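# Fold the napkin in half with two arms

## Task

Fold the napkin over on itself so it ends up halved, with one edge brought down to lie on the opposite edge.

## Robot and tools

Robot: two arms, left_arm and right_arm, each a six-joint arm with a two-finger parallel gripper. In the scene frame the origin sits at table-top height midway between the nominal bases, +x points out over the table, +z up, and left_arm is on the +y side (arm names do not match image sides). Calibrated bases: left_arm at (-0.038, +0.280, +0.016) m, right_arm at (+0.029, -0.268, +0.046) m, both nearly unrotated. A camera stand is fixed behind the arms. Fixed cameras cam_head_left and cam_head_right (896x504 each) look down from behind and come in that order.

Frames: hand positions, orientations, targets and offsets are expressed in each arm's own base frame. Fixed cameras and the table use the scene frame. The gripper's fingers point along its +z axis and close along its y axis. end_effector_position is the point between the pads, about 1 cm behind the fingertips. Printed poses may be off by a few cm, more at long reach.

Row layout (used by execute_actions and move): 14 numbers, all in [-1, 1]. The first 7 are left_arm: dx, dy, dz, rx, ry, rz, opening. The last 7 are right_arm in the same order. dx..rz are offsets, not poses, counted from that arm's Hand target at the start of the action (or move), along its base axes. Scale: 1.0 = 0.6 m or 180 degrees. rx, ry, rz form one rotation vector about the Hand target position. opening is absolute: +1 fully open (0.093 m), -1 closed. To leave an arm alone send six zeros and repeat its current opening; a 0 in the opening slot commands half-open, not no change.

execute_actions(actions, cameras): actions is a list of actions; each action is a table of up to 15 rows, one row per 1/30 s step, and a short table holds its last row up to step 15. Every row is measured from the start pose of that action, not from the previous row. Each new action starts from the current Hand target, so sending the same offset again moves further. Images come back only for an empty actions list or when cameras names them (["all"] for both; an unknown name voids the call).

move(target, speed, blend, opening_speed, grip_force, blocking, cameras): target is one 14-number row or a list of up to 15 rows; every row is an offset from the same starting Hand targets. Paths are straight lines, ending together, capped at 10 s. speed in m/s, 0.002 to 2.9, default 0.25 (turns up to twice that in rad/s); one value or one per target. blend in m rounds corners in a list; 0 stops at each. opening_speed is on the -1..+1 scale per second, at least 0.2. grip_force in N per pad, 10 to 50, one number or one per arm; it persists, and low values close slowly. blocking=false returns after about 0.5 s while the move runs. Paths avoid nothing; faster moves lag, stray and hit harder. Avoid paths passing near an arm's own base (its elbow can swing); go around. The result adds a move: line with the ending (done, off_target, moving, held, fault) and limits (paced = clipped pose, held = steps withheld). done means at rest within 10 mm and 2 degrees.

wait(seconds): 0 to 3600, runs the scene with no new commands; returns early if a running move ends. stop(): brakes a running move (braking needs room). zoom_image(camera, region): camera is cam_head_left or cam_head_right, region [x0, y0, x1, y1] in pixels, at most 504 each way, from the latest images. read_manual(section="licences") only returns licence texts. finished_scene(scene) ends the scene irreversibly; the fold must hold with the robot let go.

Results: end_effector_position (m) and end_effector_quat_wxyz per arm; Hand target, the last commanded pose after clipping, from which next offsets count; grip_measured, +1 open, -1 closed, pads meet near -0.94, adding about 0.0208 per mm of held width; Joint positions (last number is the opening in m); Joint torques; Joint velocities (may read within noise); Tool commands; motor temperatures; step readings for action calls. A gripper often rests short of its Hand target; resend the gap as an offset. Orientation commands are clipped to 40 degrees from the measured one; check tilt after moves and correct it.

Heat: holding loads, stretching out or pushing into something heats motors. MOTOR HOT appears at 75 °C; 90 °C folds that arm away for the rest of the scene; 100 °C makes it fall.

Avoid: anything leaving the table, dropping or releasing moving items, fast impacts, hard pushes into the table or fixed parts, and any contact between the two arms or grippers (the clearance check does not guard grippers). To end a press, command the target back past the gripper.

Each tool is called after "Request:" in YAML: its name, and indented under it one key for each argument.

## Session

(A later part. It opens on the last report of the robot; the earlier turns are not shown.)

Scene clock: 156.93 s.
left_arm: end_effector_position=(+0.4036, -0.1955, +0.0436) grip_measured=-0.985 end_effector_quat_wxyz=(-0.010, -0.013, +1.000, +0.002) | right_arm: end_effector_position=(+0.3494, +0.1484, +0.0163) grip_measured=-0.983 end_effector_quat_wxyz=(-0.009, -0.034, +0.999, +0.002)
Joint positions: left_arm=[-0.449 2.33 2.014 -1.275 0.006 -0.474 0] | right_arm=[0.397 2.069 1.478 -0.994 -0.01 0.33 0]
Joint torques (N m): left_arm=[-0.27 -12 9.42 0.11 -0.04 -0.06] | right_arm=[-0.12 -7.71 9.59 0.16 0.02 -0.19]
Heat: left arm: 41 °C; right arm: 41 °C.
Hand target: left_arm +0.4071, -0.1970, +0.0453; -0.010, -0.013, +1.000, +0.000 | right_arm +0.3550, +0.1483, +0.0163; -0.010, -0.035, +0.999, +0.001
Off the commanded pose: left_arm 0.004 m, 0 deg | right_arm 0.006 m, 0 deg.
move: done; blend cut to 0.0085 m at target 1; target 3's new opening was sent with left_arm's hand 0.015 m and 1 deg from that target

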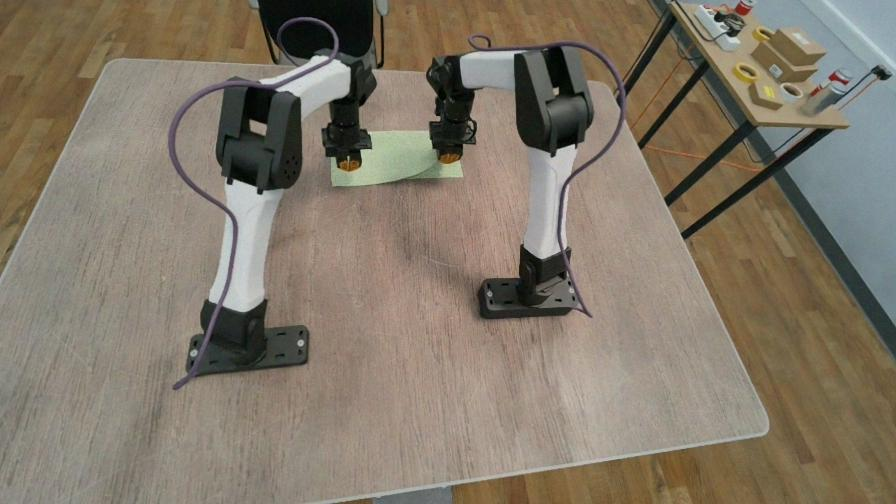

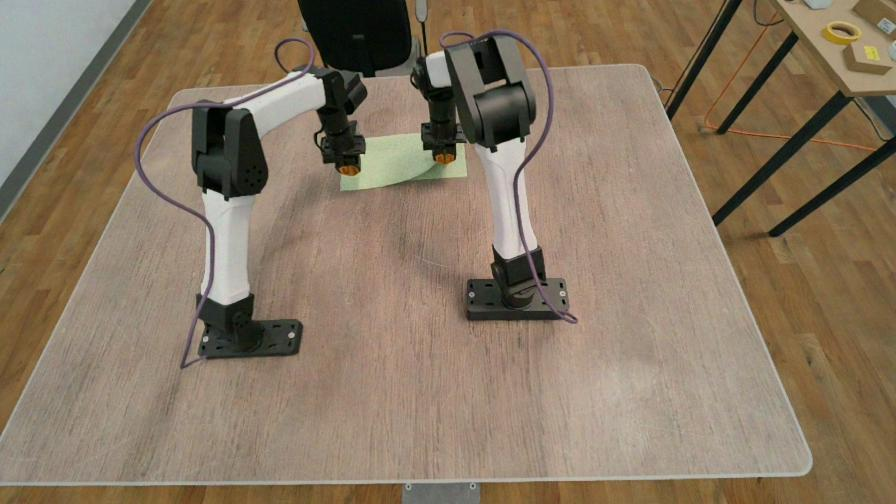

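Request:
move:
  target:
    - [0,0,0,0,0,0,-1,-0.009,-0.01,-0.06,0,0,0,-1]
    - [0,0,0,0,0,0,-1,-0.009,-0.01,-0.105,0,0,0,-1]
  cameras: ["all"]
  speed: [0.06,0.04]

Request:
zoom_image:
  camera: "cam_head_left"
  region: [380, 130, 480, 200]

Request:
zoom_image:
  camera: "cam_head_right"
  region: [380, 130, 480, 200]

Scene clock: 160.10 s.
left_arm: end_effector_position=(+0.4035, -0.1954, +0.0436) grip_measured=-0.985 end_effector_quat_wxyz=(-0.011, -0.013, +1.000, +0.002) | right_arm: end_effector_position=(+0.3536, +0.1467, -0.0336) grip_measured=-0.983 end_effector_quat_wxyz=(+0.003, -0.034, +0.999, +0.006)
Joint positions: left_arm=[-0.449 2.33 2.014 -1.275 0.006 -0.474 0] | right_arm=[0.389 2.141 1.373 -0.793 -0.01 0.321 0]
Joint torques (N m): left_arm=[-0.27 -12.08 9.46 0.11 -0.05 -0.05] | right_arm=[-0.16 -7.27 5.19 0.43 0.02 -0.19]
Heat: left arm: 41 °C; right arm: 41 °C.
Hand target: left_arm +0.4070, -0.1969, +0.0452; -0.010, -0.013, +1.000, +0.000 | right_arm +0.3495, +0.1423, -0.0469; -0.010, -0.035, +0.999, +0.001
Off the commanded pose: left_arm 0.004 m, 0 deg | right_arm 0.014 m, 2 deg.
move: off_target (right_arm)

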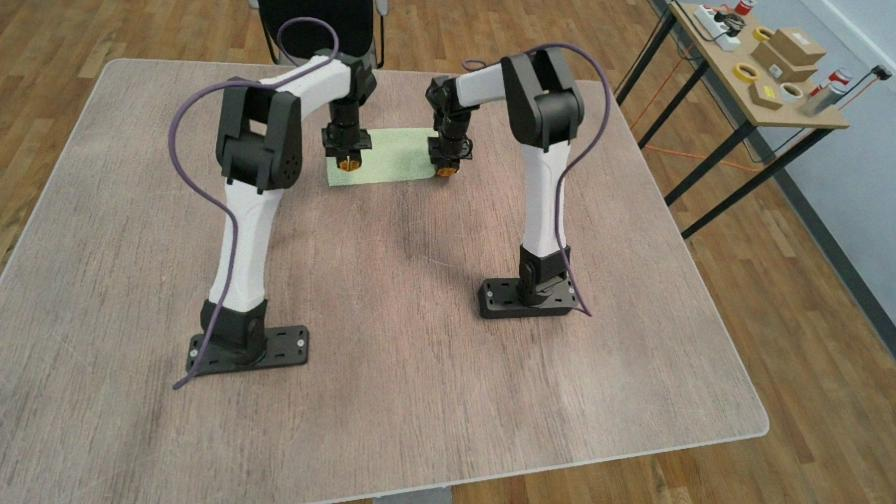

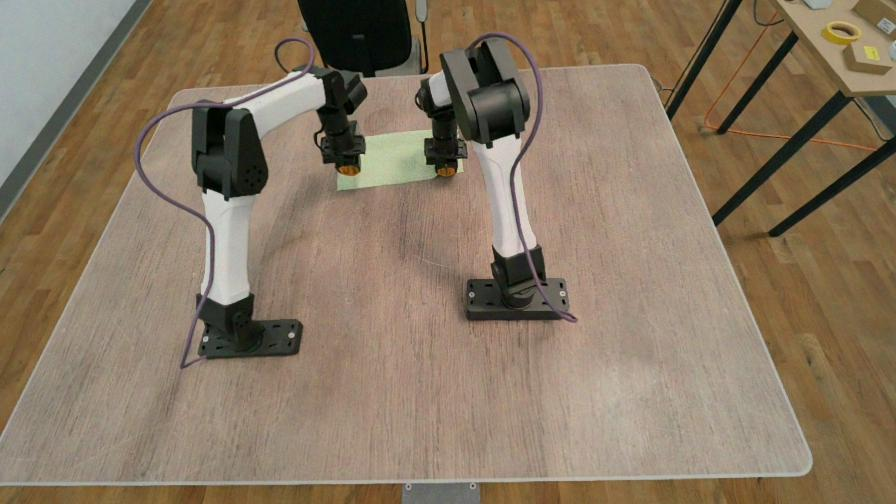

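Scaled by 5.040 from the camera's image (finer frame: 1280x720).

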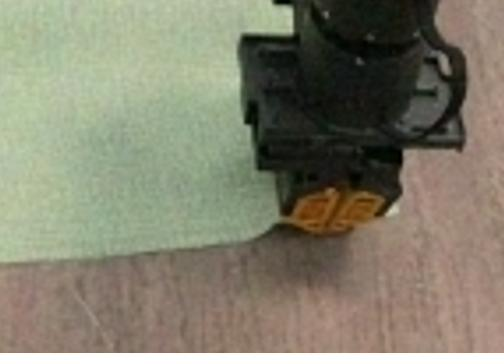

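Scaled by 5.040 from the camera's image (finer frame: 1280x720).

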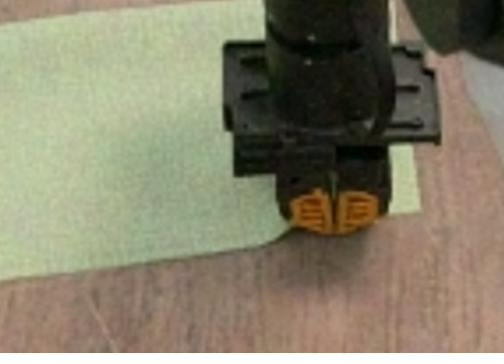

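Request:
move:
  target:
    - [0,0,0,0,0,0,-1,0.0,0,0.025,0,0,0,-1]
    - [0,0,0,0,0,0,-1,0.035,-0.005,0.025,0,0,0,-1]
    - [0,0,0,0,0,0,-1,0.028,-0.005,-0.006,0,0,0,-1]
  cameras: ["all"]
  speed: [0.06,0.05,0.04]

Request:
zoom_image:
  camera: "cam_head_left"
  region: [380, 130, 480, 200]

Request:
zoom_image:
  camera: "cam_head_right"
  region: [380, 130, 480, 200]

Scene clock: 163.07 s.
left_arm: end_effector_position=(+0.4035, -0.1954, +0.0436) grip_measured=-0.985 end_effector_quat_wxyz=(-0.011, -0.013, +1.000, +0.002) | right_arm: end_effector_position=(+0.3727, +0.1427, -0.0352) grip_measured=-0.983 end_effector_quat_wxyz=(+0.006, -0.033, +0.999, +0.007)
Joint positions: left_arm=[-0.449 2.33 2.014 -1.275 0.006 -0.474 0] | right_arm=[0.361 2.193 1.454 -0.816 -0.01 0.295 0]
Joint torques (N m): left_arm=[-0.27 -11.97 9.44 0.12 -0.03 -0.04] | right_arm=[0.2 -7.58 5.01 0.46 0.07 -0.15]
Heat: left arm: 41 °C; right arm: 41 °C.
Hand target: left_arm +0.4070, -0.1969, +0.0452; -0.010, -0.013, +1.000, +0.000 | right_arm +0.3664, +0.1393, -0.0504; -0.010, -0.035, +0.999, +0.001
Off the commanded pose: left_arm 0.004 m, 0 deg | right_arm 0.017 m, 2 deg.
move: off_target (right_arm)

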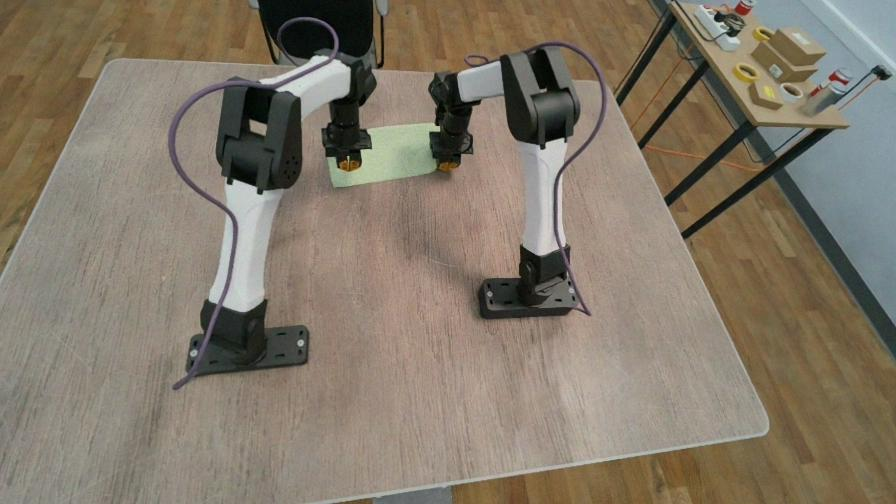

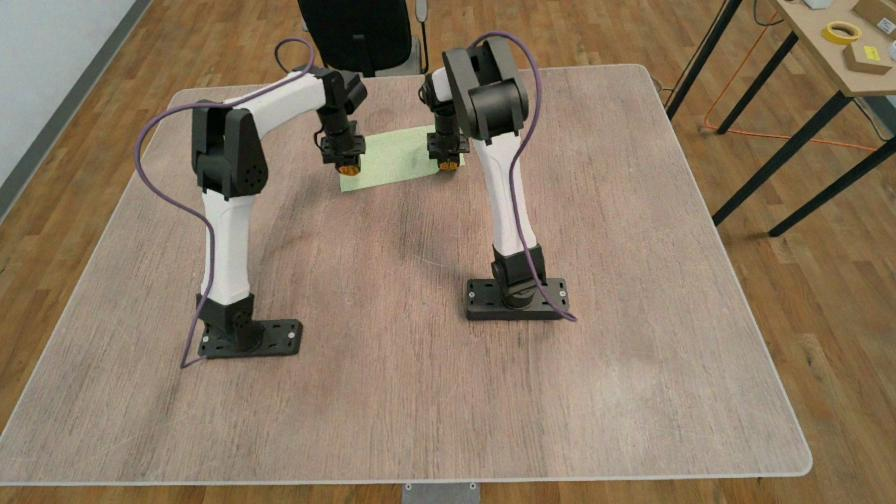

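Scaled by 5.040 from the camera's image (finer frame: 1280x720).

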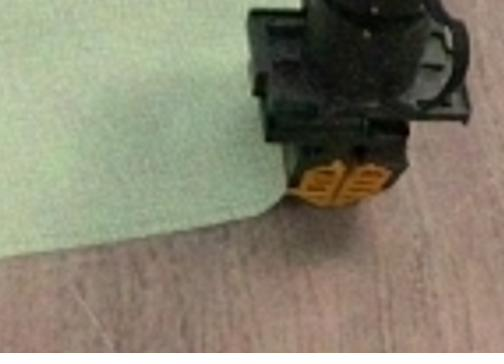

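Scaled by 5.040 from the camera's image (finer frame: 1280x720).

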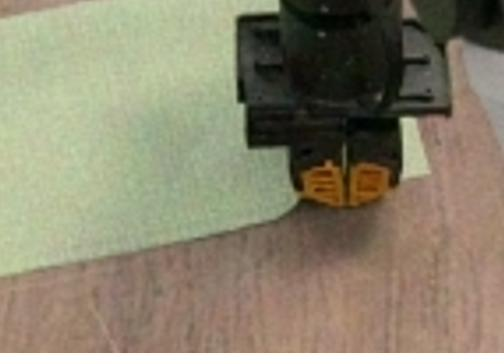

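Request:
move:
  target:
    - [0,0,0,0,0,0,-1,0.0,0,0.13,0,0,0,-1]
    - [0,0,0,0,0,0,-1,0.02,-0.005,0.13,0,0,0,-1]
  cameras: ["all"]
  speed: [0.08,0.05]

Request:
zoom_image:
  camera: "cam_head_left"
  region: [310, 110, 480, 200]

Request:
zoom_image:
  camera: "cam_head_right"
  region: [310, 110, 480, 200]

Scene clock: 166.23 s.
left_arm: end_effector_position=(+0.4035, -0.1954, +0.0436) grip_measured=-0.985 end_effector_quat_wxyz=(-0.011, -0.013, +1.000, +0.002) | right_arm: end_effector_position=(+0.3715, +0.1366, +0.0201) grip_measured=-0.983 end_effector_quat_wxyz=(-0.018, -0.033, +0.999, -0.001)
Joint positions: left_arm=[-0.449 2.33 2.014 -1.275 0.006 -0.474 0] | right_arm=[0.348 2.142 1.608 -1.071 -0.01 0.281 0]
Joint torques (N m): left_arm=[-0.29 -12.04 9.35 0.12 -0.04 -0.06] | right_arm=[-0.1 -10.11 9.78 0.13 0.07 -0.25]
Motor temperatures (°C): left_arm=[23 41 31 25 21 21 22] | right_arm=[21 42 33 25 20 23 21]
Heat: left arm: 41 °C; right arm: 42 °C.
Hand target: left_arm +0.4070, -0.1969, +0.0452; -0.010, -0.013, +1.000, +0.000 | right_arm +0.3783, +0.1364, +0.0276; -0.010, -0.035, +0.999, +0.001
Off the commanded pose: left_arm 0.004 m, 0 deg | right_arm 0.010 m, 1 deg.
move: done

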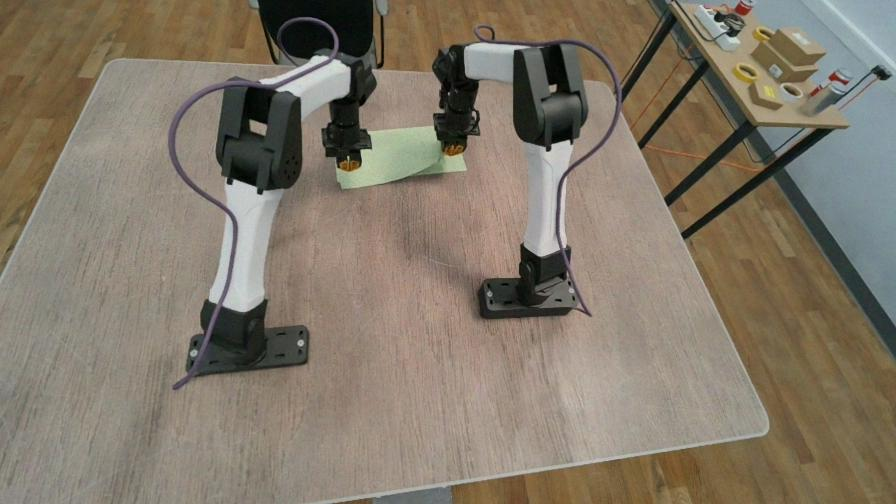

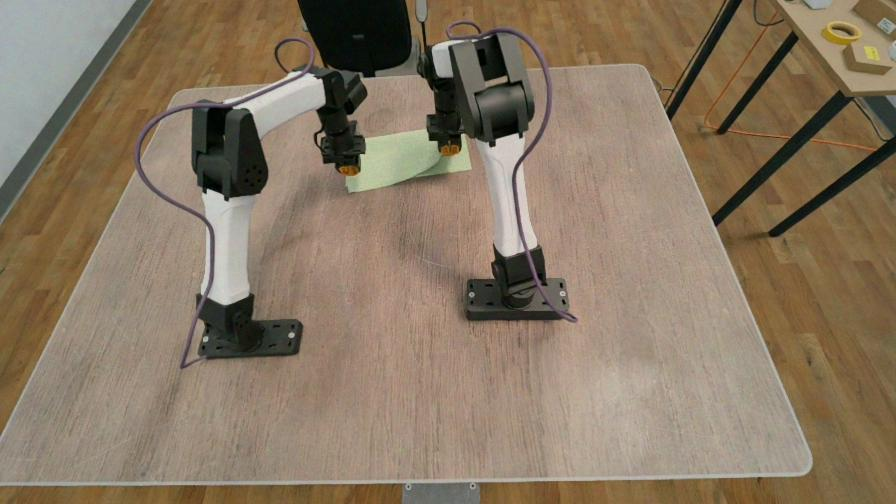

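Scaled by 2.965 from the camera's image (finer frame: 1280x720).

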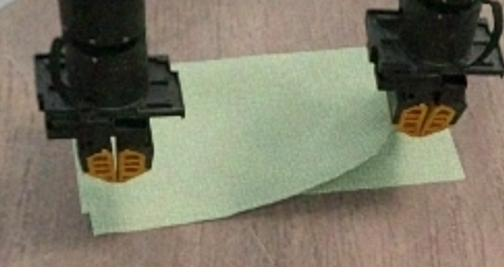

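Scaled by 2.965 from the camera's image (finer frame: 1280x720).

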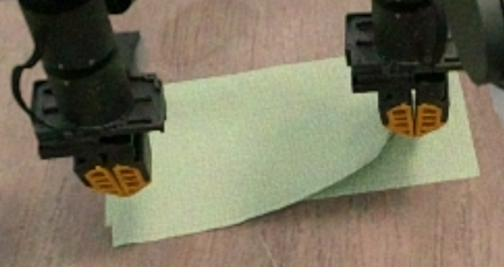

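Request:
move:
  target:
    - [-0.032,-0.022,0.0,0,0,0.053,0.31,0,0,0,0,0,0,-1]
    - [-0.032,-0.022,-0.05,0,0,0.053,0.31,0,0,0,0,0,0,-1]
  cameras: ["all"]
  speed: [0.1,0.06]

Request:
zoom_image:
  camera: "cam_head_left"
  region: [310, 110, 480, 200]

Request:
zoom_image:
  camera: "cam_head_right"
  region: [310, 110, 480, 200]

Scene clock: 169.93 s.
left_arm: end_effector_position=(+0.3878, -0.2048, +0.0102) grip_measured=+0.308 end_effector_quat_wxyz=(-0.019, -0.096, +0.995, +0.008) | right_arm: end_effector_position=(+0.3713, +0.1365, +0.0201) grip_measured=-0.983 end_effector_quat_wxyz=(-0.018, -0.034, +0.999, -0.001)
Joint positions: left_arm=[-0.483 2.33 1.879 -1.161 0.006 -0.676 0.06] | right_arm=[0.348 2.142 1.608 -1.072 -0.01 0.281 0]
Joint torques (N m): left_arm=[-1.02 -15.39 5.23 0.45 0.01 -0.17] | right_arm=[-0.03 -9.91 9.57 0.1 0.06 -0.22]
Heat: left arm: 41 °C; right arm: 43 °C.
Hand target: left_arm +0.3879, -0.2101, +0.0153; -0.010, -0.097, +0.995, -0.001 | right_arm +0.3783, +0.1364, +0.0276; -0.010, -0.035, +0.999, +0.001
Off the commanded pose: left_arm 0.007 m, 1 deg | right_arm 0.010 m, 1 deg.
move: done

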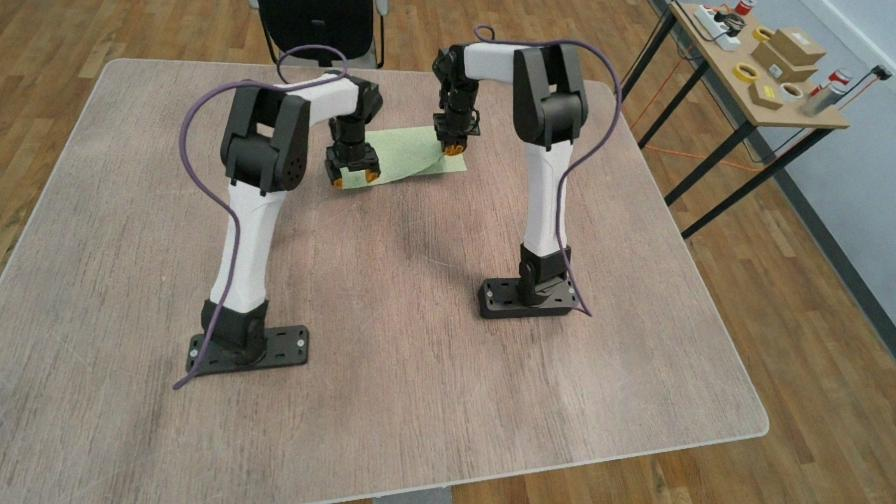

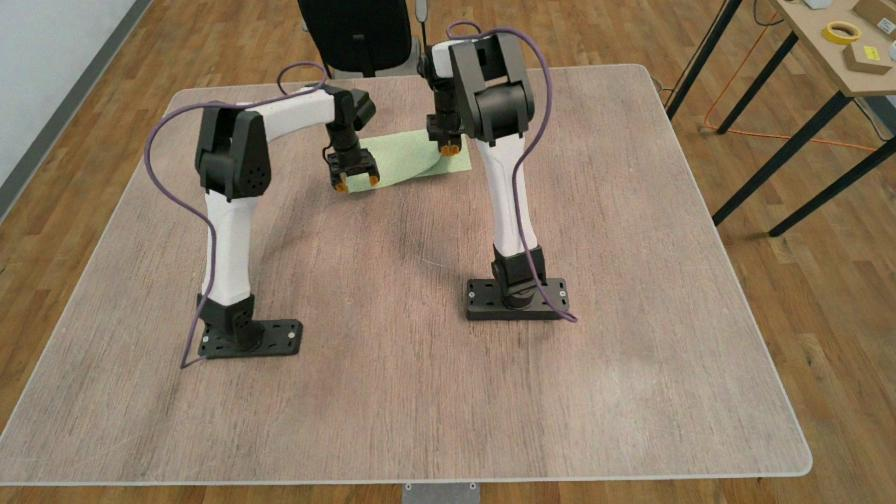

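Scaled by 2.965 from the camera's image (finer frame: 1280x720).

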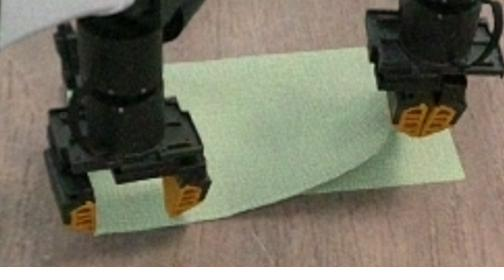

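Scaled by 2.965 from the camera's image (finer frame: 1280x720).

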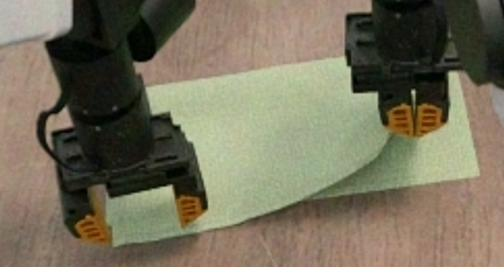

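Request:
move:
  target:
    - [0.013,-0.018,0.0,0,0,0,0.31,0,0,0,0,0,0,-1]
    - [0.013,-0.018,-0.056,0,0,0,0.31,0,0,0,0,0,0,-1]
    - [0.013,-0.018,-0.056,0,0,0,-0.2,0,0,0,0,0,0,-1]
  cameras: ["all"]
  speed: [0.06,0.05,0.1]
  opening_speed: 0.8

Request:
zoom_image:
  camera: "cam_head_left"
  region: [310, 140, 410, 200]

Request:
zoom_image:
  camera: "cam_head_right"
  region: [310, 140, 410, 200]

Scene clock: 173.53 s.
left_arm: end_effector_position=(+0.4028, -0.2208, -0.0005) grip_measured=-0.197 end_effector_quat_wxyz=(+0.006, -0.096, +0.995, -0.011) | right_arm: end_effector_position=(+0.3712, +0.1365, +0.0201) grip_measured=-0.983 end_effector_quat_wxyz=(-0.019, -0.034, +0.999, -0.001)
Joint positions: left_arm=[-0.498 2.365 1.897 -1.082 0.011 -0.689 0.036] | right_arm=[0.348 2.142 1.608 -1.072 -0.01 0.281 0]
Joint torques (N m): left_arm=[-0.99 -10.89 4.88 0.52 -0.05 -0.14] | right_arm=[-0.12 -9.99 9.66 0.11 0.04 -0.23]
Heat: left arm: 42 °C; right arm: 43 °C.
Hand target: left_arm +0.3957, -0.2209, -0.0183; -0.010, -0.097, +0.995, -0.001 | right_arm +0.3783, +0.1364, +0.0276; -0.010, -0.035, +0.999, +0.001
Off the commanded pose: left_arm 0.019 m, 2 deg | right_arm 0.010 m, 1 deg.
move: off_target (left_arm); target 3's new opening was sent with left_arm's hand 0.019 m and 2 deg from that target

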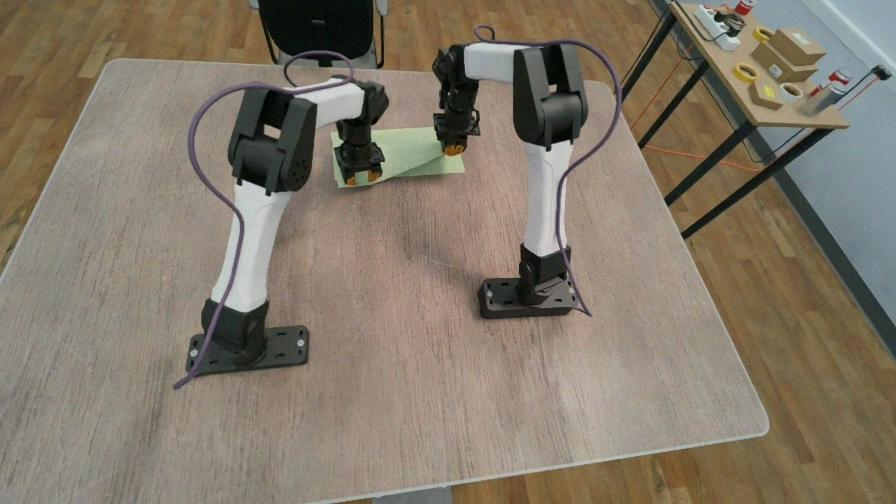

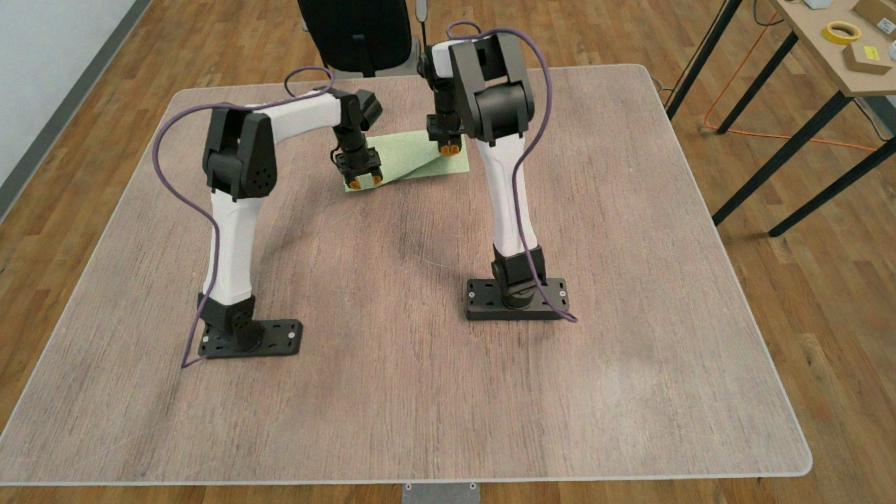

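Scaled by 5.040 from the camera's image (finer frame: 1280x720).

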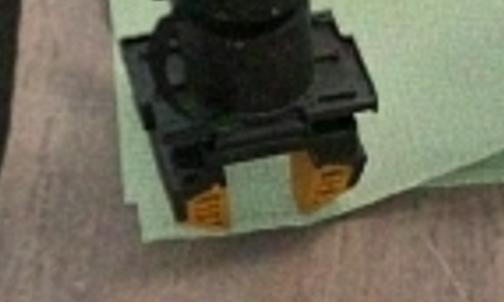

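Scaled by 5.040 from the camera's image (finer frame: 1280x720).

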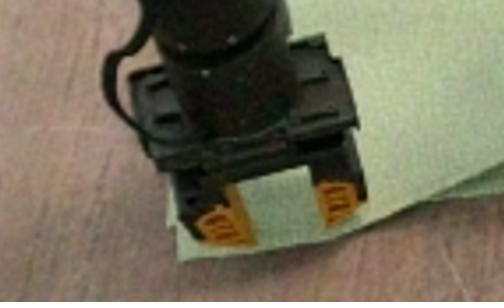

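Request:
move:
  target:
    - [0,0,0.04,0,0,0,0.31,0,0,0,0,0,0,-1]
    - [-0.018,0.004,0.04,0,0,0,0.31,0,0,0,0,0,0,-1]
    - [-0.018,0.004,0.0,0,0,0,0.31,0,0,0,0,0,0,-1]
    - [-0.018,0.004,0.0,0,0,0,-0.2,0,0,0,0,0,0,-1]
  cameras: ["all"]
  speed: [0.08,0.05,0.05,0.1]
  opening_speed: 0.8

Request:
zoom_image:
  camera: "cam_head_left"
  region: [310, 140, 410, 200]

Request:
zoom_image:
  camera: "cam_head_right"
  region: [310, 140, 410, 200]

Scene clock: 177.40 s.
left_arm: end_effector_position=(+0.3930, -0.2217, -0.0032) grip_measured=-0.197 end_effector_quat_wxyz=(+0.001, -0.095, +0.995, -0.015) | right_arm: end_effector_position=(+0.3712, +0.1365, +0.0201) grip_measured=-0.983 end_effector_quat_wxyz=(-0.019, -0.034, +0.999, -0.001)
Joint positions: left_arm=[-0.505 2.337 1.838 -1.053 0.024 -0.696 0.036] | right_arm=[0.348 2.142 1.608 -1.072 -0.01 0.281 0]
Joint torques (N m): left_arm=[-0.98 -11.95 3.37 0.58 -0.17 -0.14] | right_arm=[-0.29 -10.06 9.59 0.12 0.05 -0.21]
Heat: left arm: 42 °C; right arm: 44 °C.
Hand target: left_arm +0.3849, -0.2185, -0.0183; -0.010, -0.097, +0.995, -0.001 | right_arm +0.3783, +0.1364, +0.0276; -0.010, -0.035, +0.999, +0.001
Off the commanded pose: left_arm 0.018 m, 2 deg | right_arm 0.010 m, 1 deg.
move: off_target (left_arm); target 4's new opening was sent with left_arm's hand 0.016 m and 1 deg from that target

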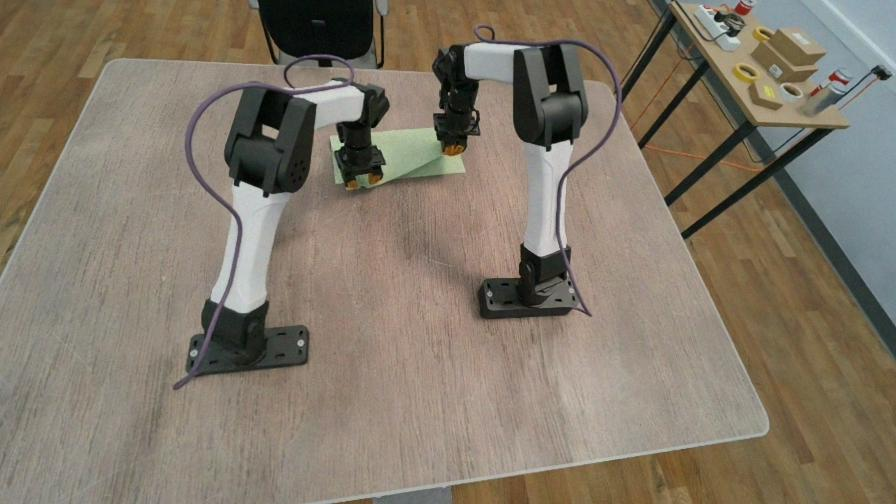

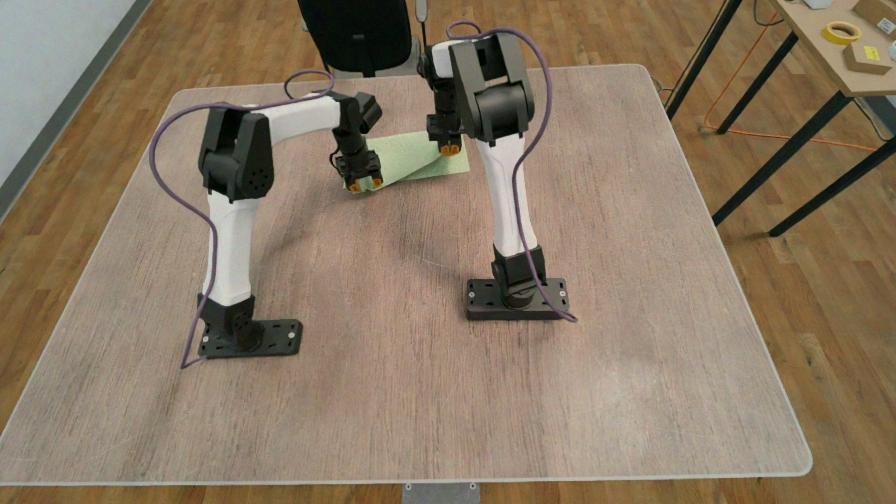

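Scaled by 5.040 from the camera's image (finer frame: 1280x720).

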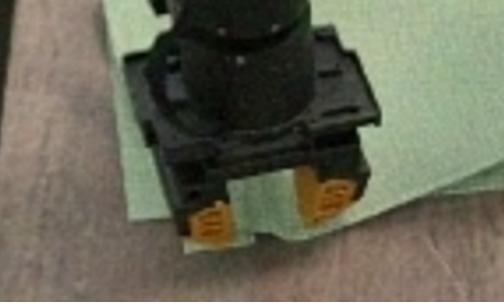

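Scaled by 5.040 from the camera's image (finer frame: 1280x720).

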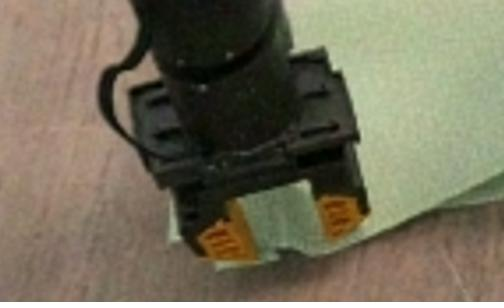

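Request:
move:
  target:
    - [0,0,0.0,0,0,0,-1,0,0,0,0,0,0,-1]
    - [0.01,0,0.09,0,0,0,-1,0,0,0.0,0,0,0,-1]
  cameras: ["all"]
  speed: [0.08,0.06]
  opening_speed: 0.8

Request:
zoom_image:
  camera: "cam_head_left"
  region: [310, 110, 480, 200]

Request:
zoom_image:
  camera: "cam_head_right"
  region: [310, 110, 480, 200]

Scene clock: 180.63 s.
left_arm: end_effector_position=(+0.3862, -0.2174, +0.0226) grip_measured=-0.983 end_effector_quat_wxyz=(-0.021, -0.096, +0.995, +0.002) | right_arm: end_effector_position=(+0.3712, +0.1365, +0.0201) grip_measured=-0.983 end_effector_quat_wxyz=(-0.019, -0.034, +0.999, -0.001)
Joint positions: left_arm=[-0.505 2.337 1.942 -1.213 0.021 -0.696 0] | right_arm=[0.348 2.142 1.608 -1.072 -0.01 0.28 0]
Joint torques (N m): left_arm=[-0.39 -14.79 9.26 0.03 -0.16 -0.09] | right_arm=[-0.28 -10.06 9.58 0.12 0.03 -0.21]
Heat: left arm: 43 °C; right arm: 44 °C.
Hand target: left_arm +0.3909, -0.2186, +0.0357; -0.010, -0.097, +0.995, -0.001 | right_arm +0.3783, +0.1364, +0.0276; -0.010, -0.035, +0.999, +0.001
Off the commanded pose: left_arm 0.014 m, 1 deg | right_arm 0.010 m, 1 deg.
move: off_target (left_arm)

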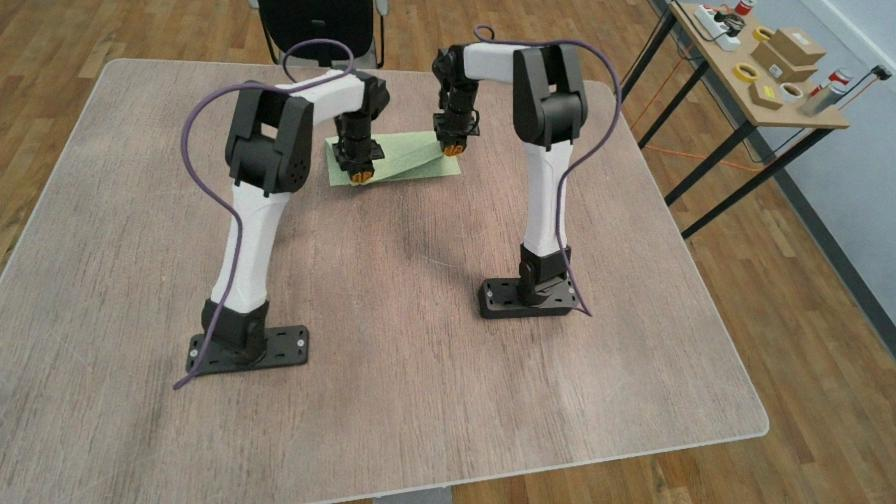

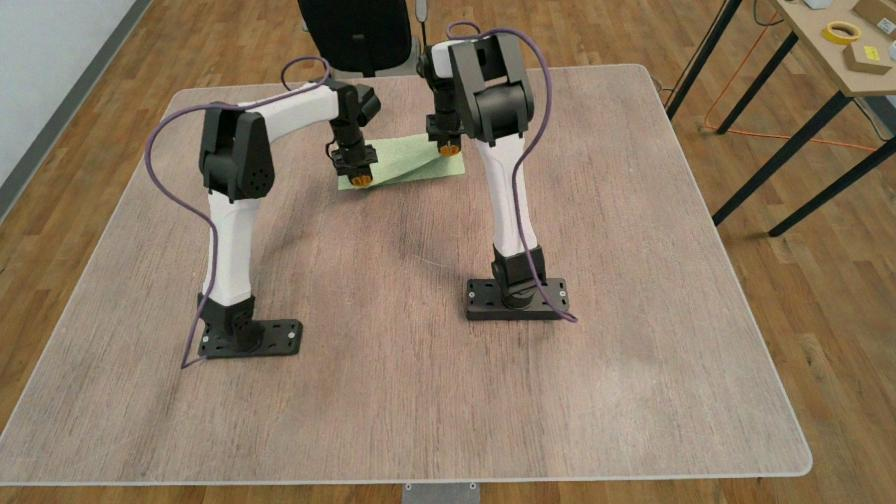

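Scaled by 2.965 from the camera's image (finer frame: 1280x720).

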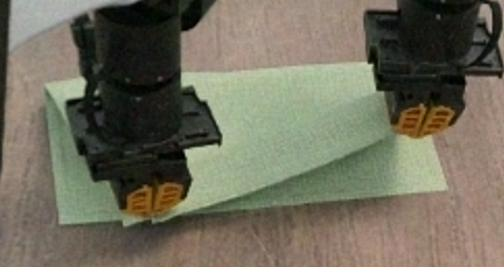

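Scaled by 2.965 from the camera's image (finer frame: 1280x720).

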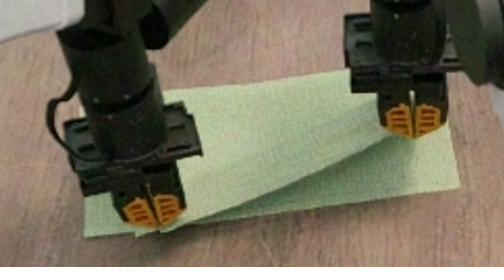

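Request:
move:
  target:
    - [0.01,0.0,0.05,0,0,0,-1,0.0,0,0.02,0,0,0,-1]
    - [0.06,0.021,0.05,0,0,0,-1,0.005,0.0085,0.02,0,0,0,-1]
    - [0.0485,0.021,-0.055,0,0,0,-1,-0.008,0.0085,-0.10,0,0,0,-1]
  cameras: ["all"]
  speed: [0.06,0.06,0.05]
  blend: [0.01,0.01,0]

Request:
zoom_image:
  camera: "cam_head_left"
  region: [310, 110, 480, 200]

Request:
zoom_image:
  camera: "cam_head_right"
  region: [310, 110, 480, 200]

Scene clock: 185.33 s.
left_arm: end_effector_position=(+0.4196, -0.2087, +0.0105) grip_measured=-0.983 end_effector_quat_wxyz=(-0.009, -0.098, +0.995, -0.007) | right_arm: end_effector_position=(+0.3789, +0.1419, -0.0179) grip_measured=-0.983 end_effector_quat_wxyz=(+0.004, -0.037, +0.999, +0.007)
Joint positions: left_arm=[-0.454 2.433 2.065 -1.211 0.021 -0.65 0] | right_arm=[0.354 2.185 1.517 -0.89 -0.01 0.28 0]
Joint torques (N m): left_arm=[-0.2 -13.08 5.39 0.5 -0.14 -0.02] | right_arm=[0.61 -7.53 5.48 0.47 0.06 -0.07]
Heat: left arm: 44 °C; right arm: 45 °C.
Hand target: left_arm +0.4200, -0.2060, +0.0028; -0.010, -0.096, +0.995, -0.001 | right_arm +0.3736, +0.1414, -0.0324; -0.010, -0.035, +0.999, +0.001
Off the commanded pose: left_arm 0.008 m, 1 deg | right_arm 0.015 m, 2 deg.
move: off_target (right_arm)

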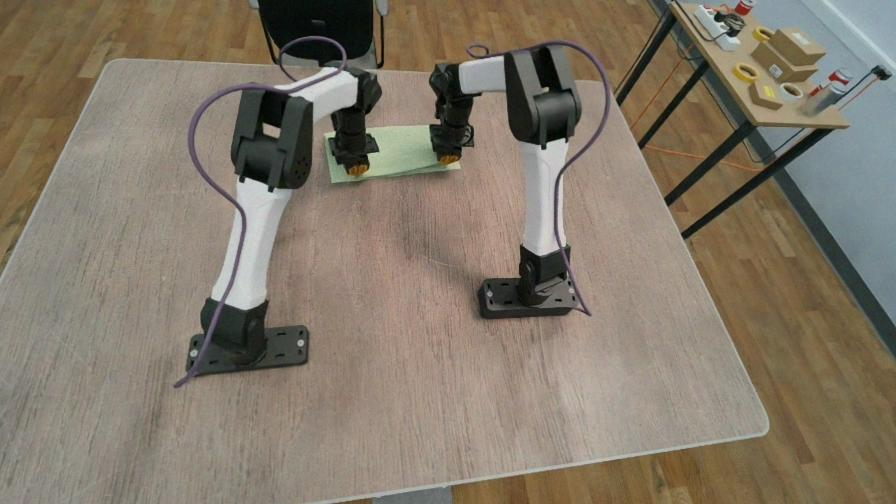

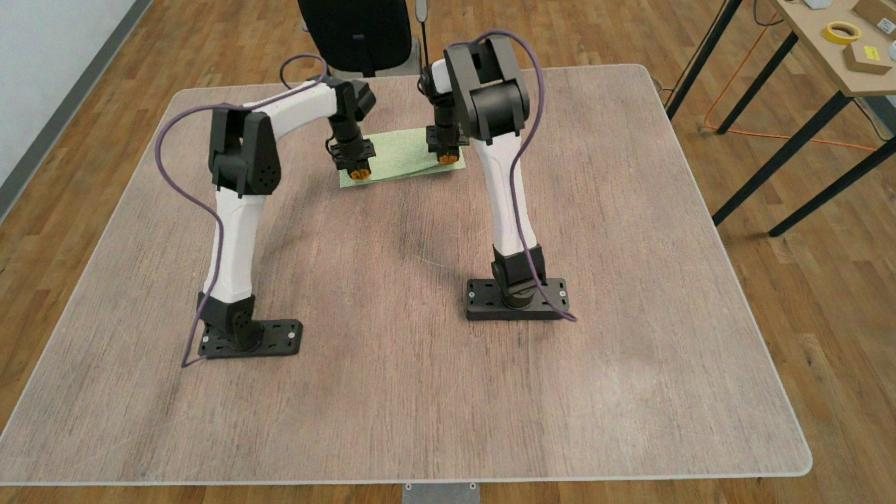

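Scaled by 2.965 from the camera's image (finer frame: 1280x720).

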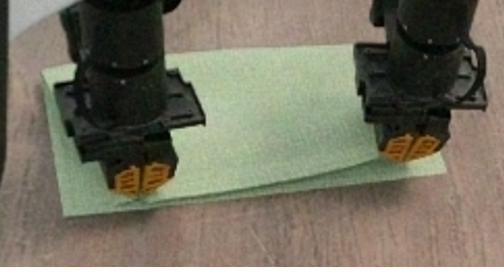

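Scaled by 2.965 from the camera's image (finer frame: 1280x720).

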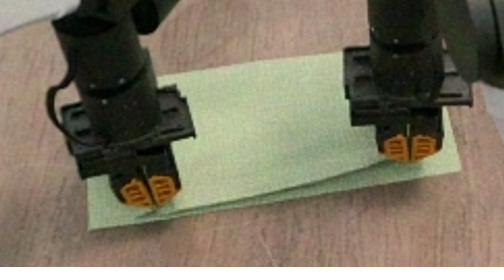

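Request:
move:
  target:
    - [0.01,0.0,0.10,0,0,0,-1,0.01,0,0.10,0,0,0,-1]
    - [0.085,0.01,0.21,0,-0.04,0,-1,0.085,0.01,0.21,0,-0.04,0,-1]
  cameras: ["all"]
  speed: [0.08,0.08]
  blend: [0.02,0]

Request:
zoom_image:
  camera: "cam_head_left"
  region: [310, 90, 480, 200]

Request:
zoom_image:
  camera: "cam_head_right"
  region: [310, 90, 480, 200]

Scene clock: 188.43 s.
left_arm: end_effector_position=(+0.4665, -0.2042, +0.1343) grip_measured=-0.983 end_effector_quat_wxyz=(+0.091, -0.096, +0.991, -0.036) | right_arm: end_effector_position=(+0.4186, +0.1511, +0.0859) grip_measured=-0.983 end_effector_quat_wxyz=(+0.044, -0.037, +0.998, +0.003)
Joint positions: left_arm=[-0.422 2.495 2.661 -1.542 -0.027 -0.612 0] | right_arm=[0.354 2.185 1.938 -1.238 0.021 0.28 0]
Joint torques (N m): left_arm=[0.27 -11.59 9.31 0.61 -0.19 0.05] | right_arm=[-0.42 -10.58 10.25 0.36 0.16 -0.16]
Heat: left arm: 45 °C; right arm: 45 °C.
Hand target: left_arm +0.4710, -0.1999, +0.1288; +0.052, -0.096, +0.994, -0.007 | right_arm +0.4247, +0.1474, +0.0937; +0.053, -0.035, +0.998, -0.002
Off the commanded pose: left_arm 0.008 m, 6 deg | right_arm 0.010 m, 1 deg.
joint sent to its limit (left arm) — joint 4 (wrist pitch), lower limit. The joint targets are off in orientation, not in position.
move: off_target (left_arm)

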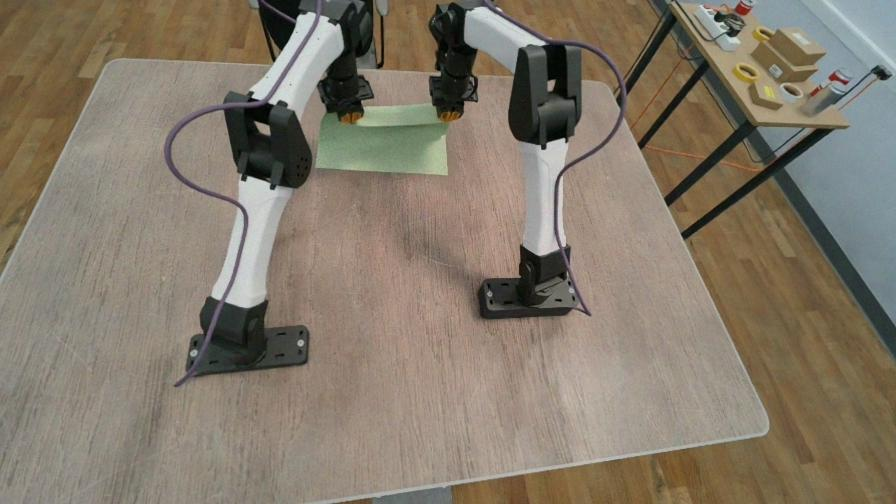

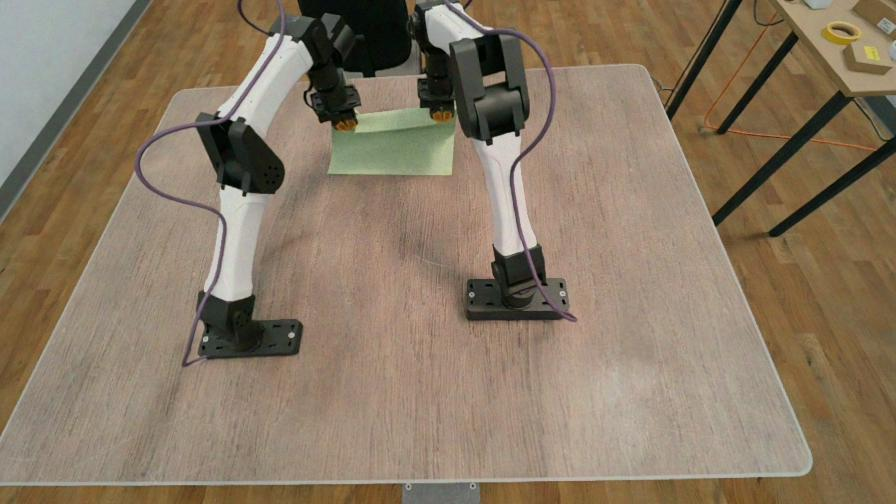

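Scaled by 2.965 from the camera's image (finer frame: 1280x720).

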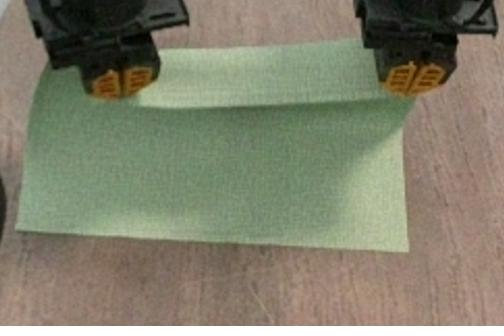

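Scaled by 2.965 from the camera's image (finer frame: 1280x720).

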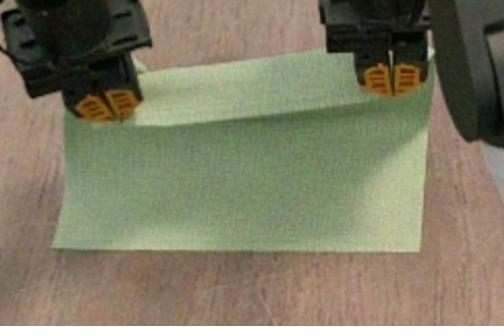

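Request:
move:
  target:
    - [0.053,0.04,-0.035,0,0,-0.03,-1,-0.023,0.039,-0.026,0,0,0,-1]
    - [0.018,0.04,-0.136,0,0.02,-0.053,-1,-0.051,0.039,-0.13,0,0.02,0,-1]
    - [-0.01,0.04,-0.205,0,0.03,-0.053,-1,-0.0795,0.039,-0.2,0,0.03,0,-1]
  cameras: ["all"]
  speed: [0.08,0.06,0.05]
  blend: [0.015,0.015,0]

Request:
zoom_image:
  camera: "cam_head_left"
  region: [310, 100, 480, 200]

Request:
zoom_image:
  camera: "cam_head_right"
  region: [310, 100, 480, 200]

Scene clock: 192.70 s.
left_arm: end_effector_position=(+0.4618, -0.1709, -0.0008) grip_measured=-0.983 end_effector_quat_wxyz=(-0.011, -0.018, +1.000, +0.001) | right_arm: end_effector_position=(+0.3833, +0.1707, -0.0113) grip_measured=-0.983 end_effector_quat_wxyz=(+0.023, -0.038, +0.999, +0.003)
Joint positions: left_arm=[-0.353 2.595 2.319 -1.316 0.006 -0.389 0] | right_arm=[0.424 2.201 1.57 -0.896 0.012 0.347 0]
Joint torques (N m): left_arm=[-0.9 -17.72 4.57 0.65 -0.02 -0.01] | right_arm=[0.59 -8.03 5.57 0.49 -0.04 0]
Motor temperatures (°C): left_arm=[23 46 31 25 21 21 22] | right_arm=[21 45 34 24 20 23 21]
Heat: left arm: 46 °C; right arm: 45 °C.
Hand target: left_arm +0.4650, -0.1759, +0.0057; +0.005, -0.014, +1.000, -0.007 | right_arm +0.3768, +0.1709, -0.0264; +0.006, -0.036, +0.999, +0.000
Off the commanded pose: left_arm 0.009 m, 2 deg | right_arm 0.016 m, 2 deg.
move: off_target (right_arm)

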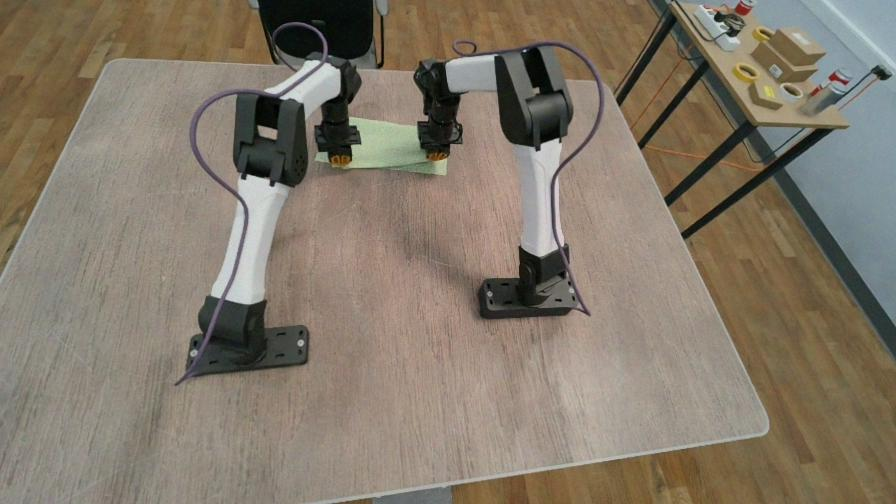

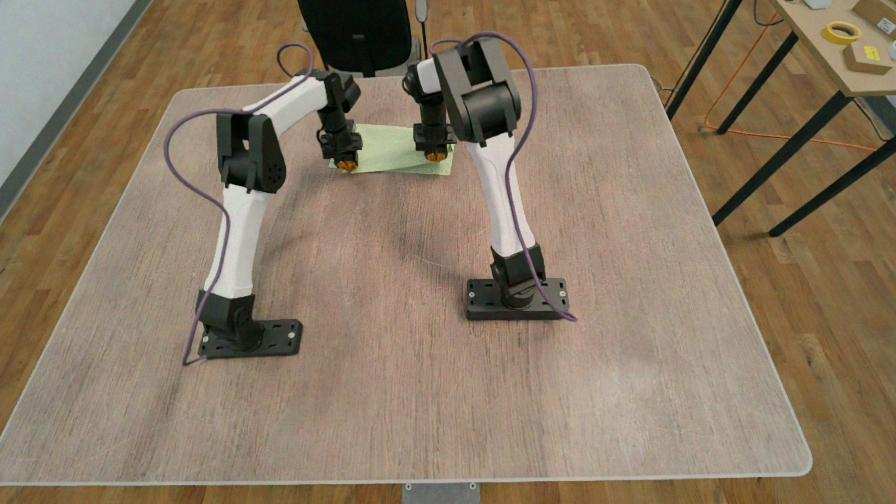

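Scaled by 2.965 from the camera's image (finer frame: 1280x720).

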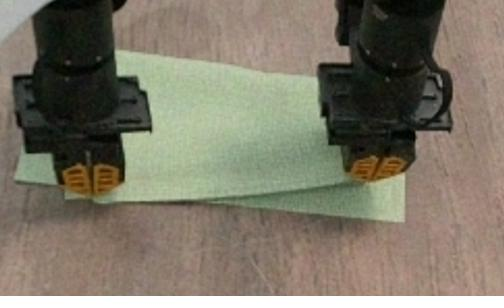

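Scaled by 2.965 from the camera's image (finer frame: 1280x720).

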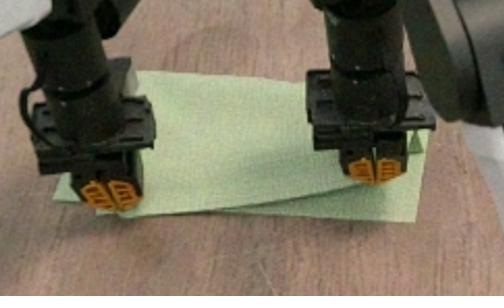

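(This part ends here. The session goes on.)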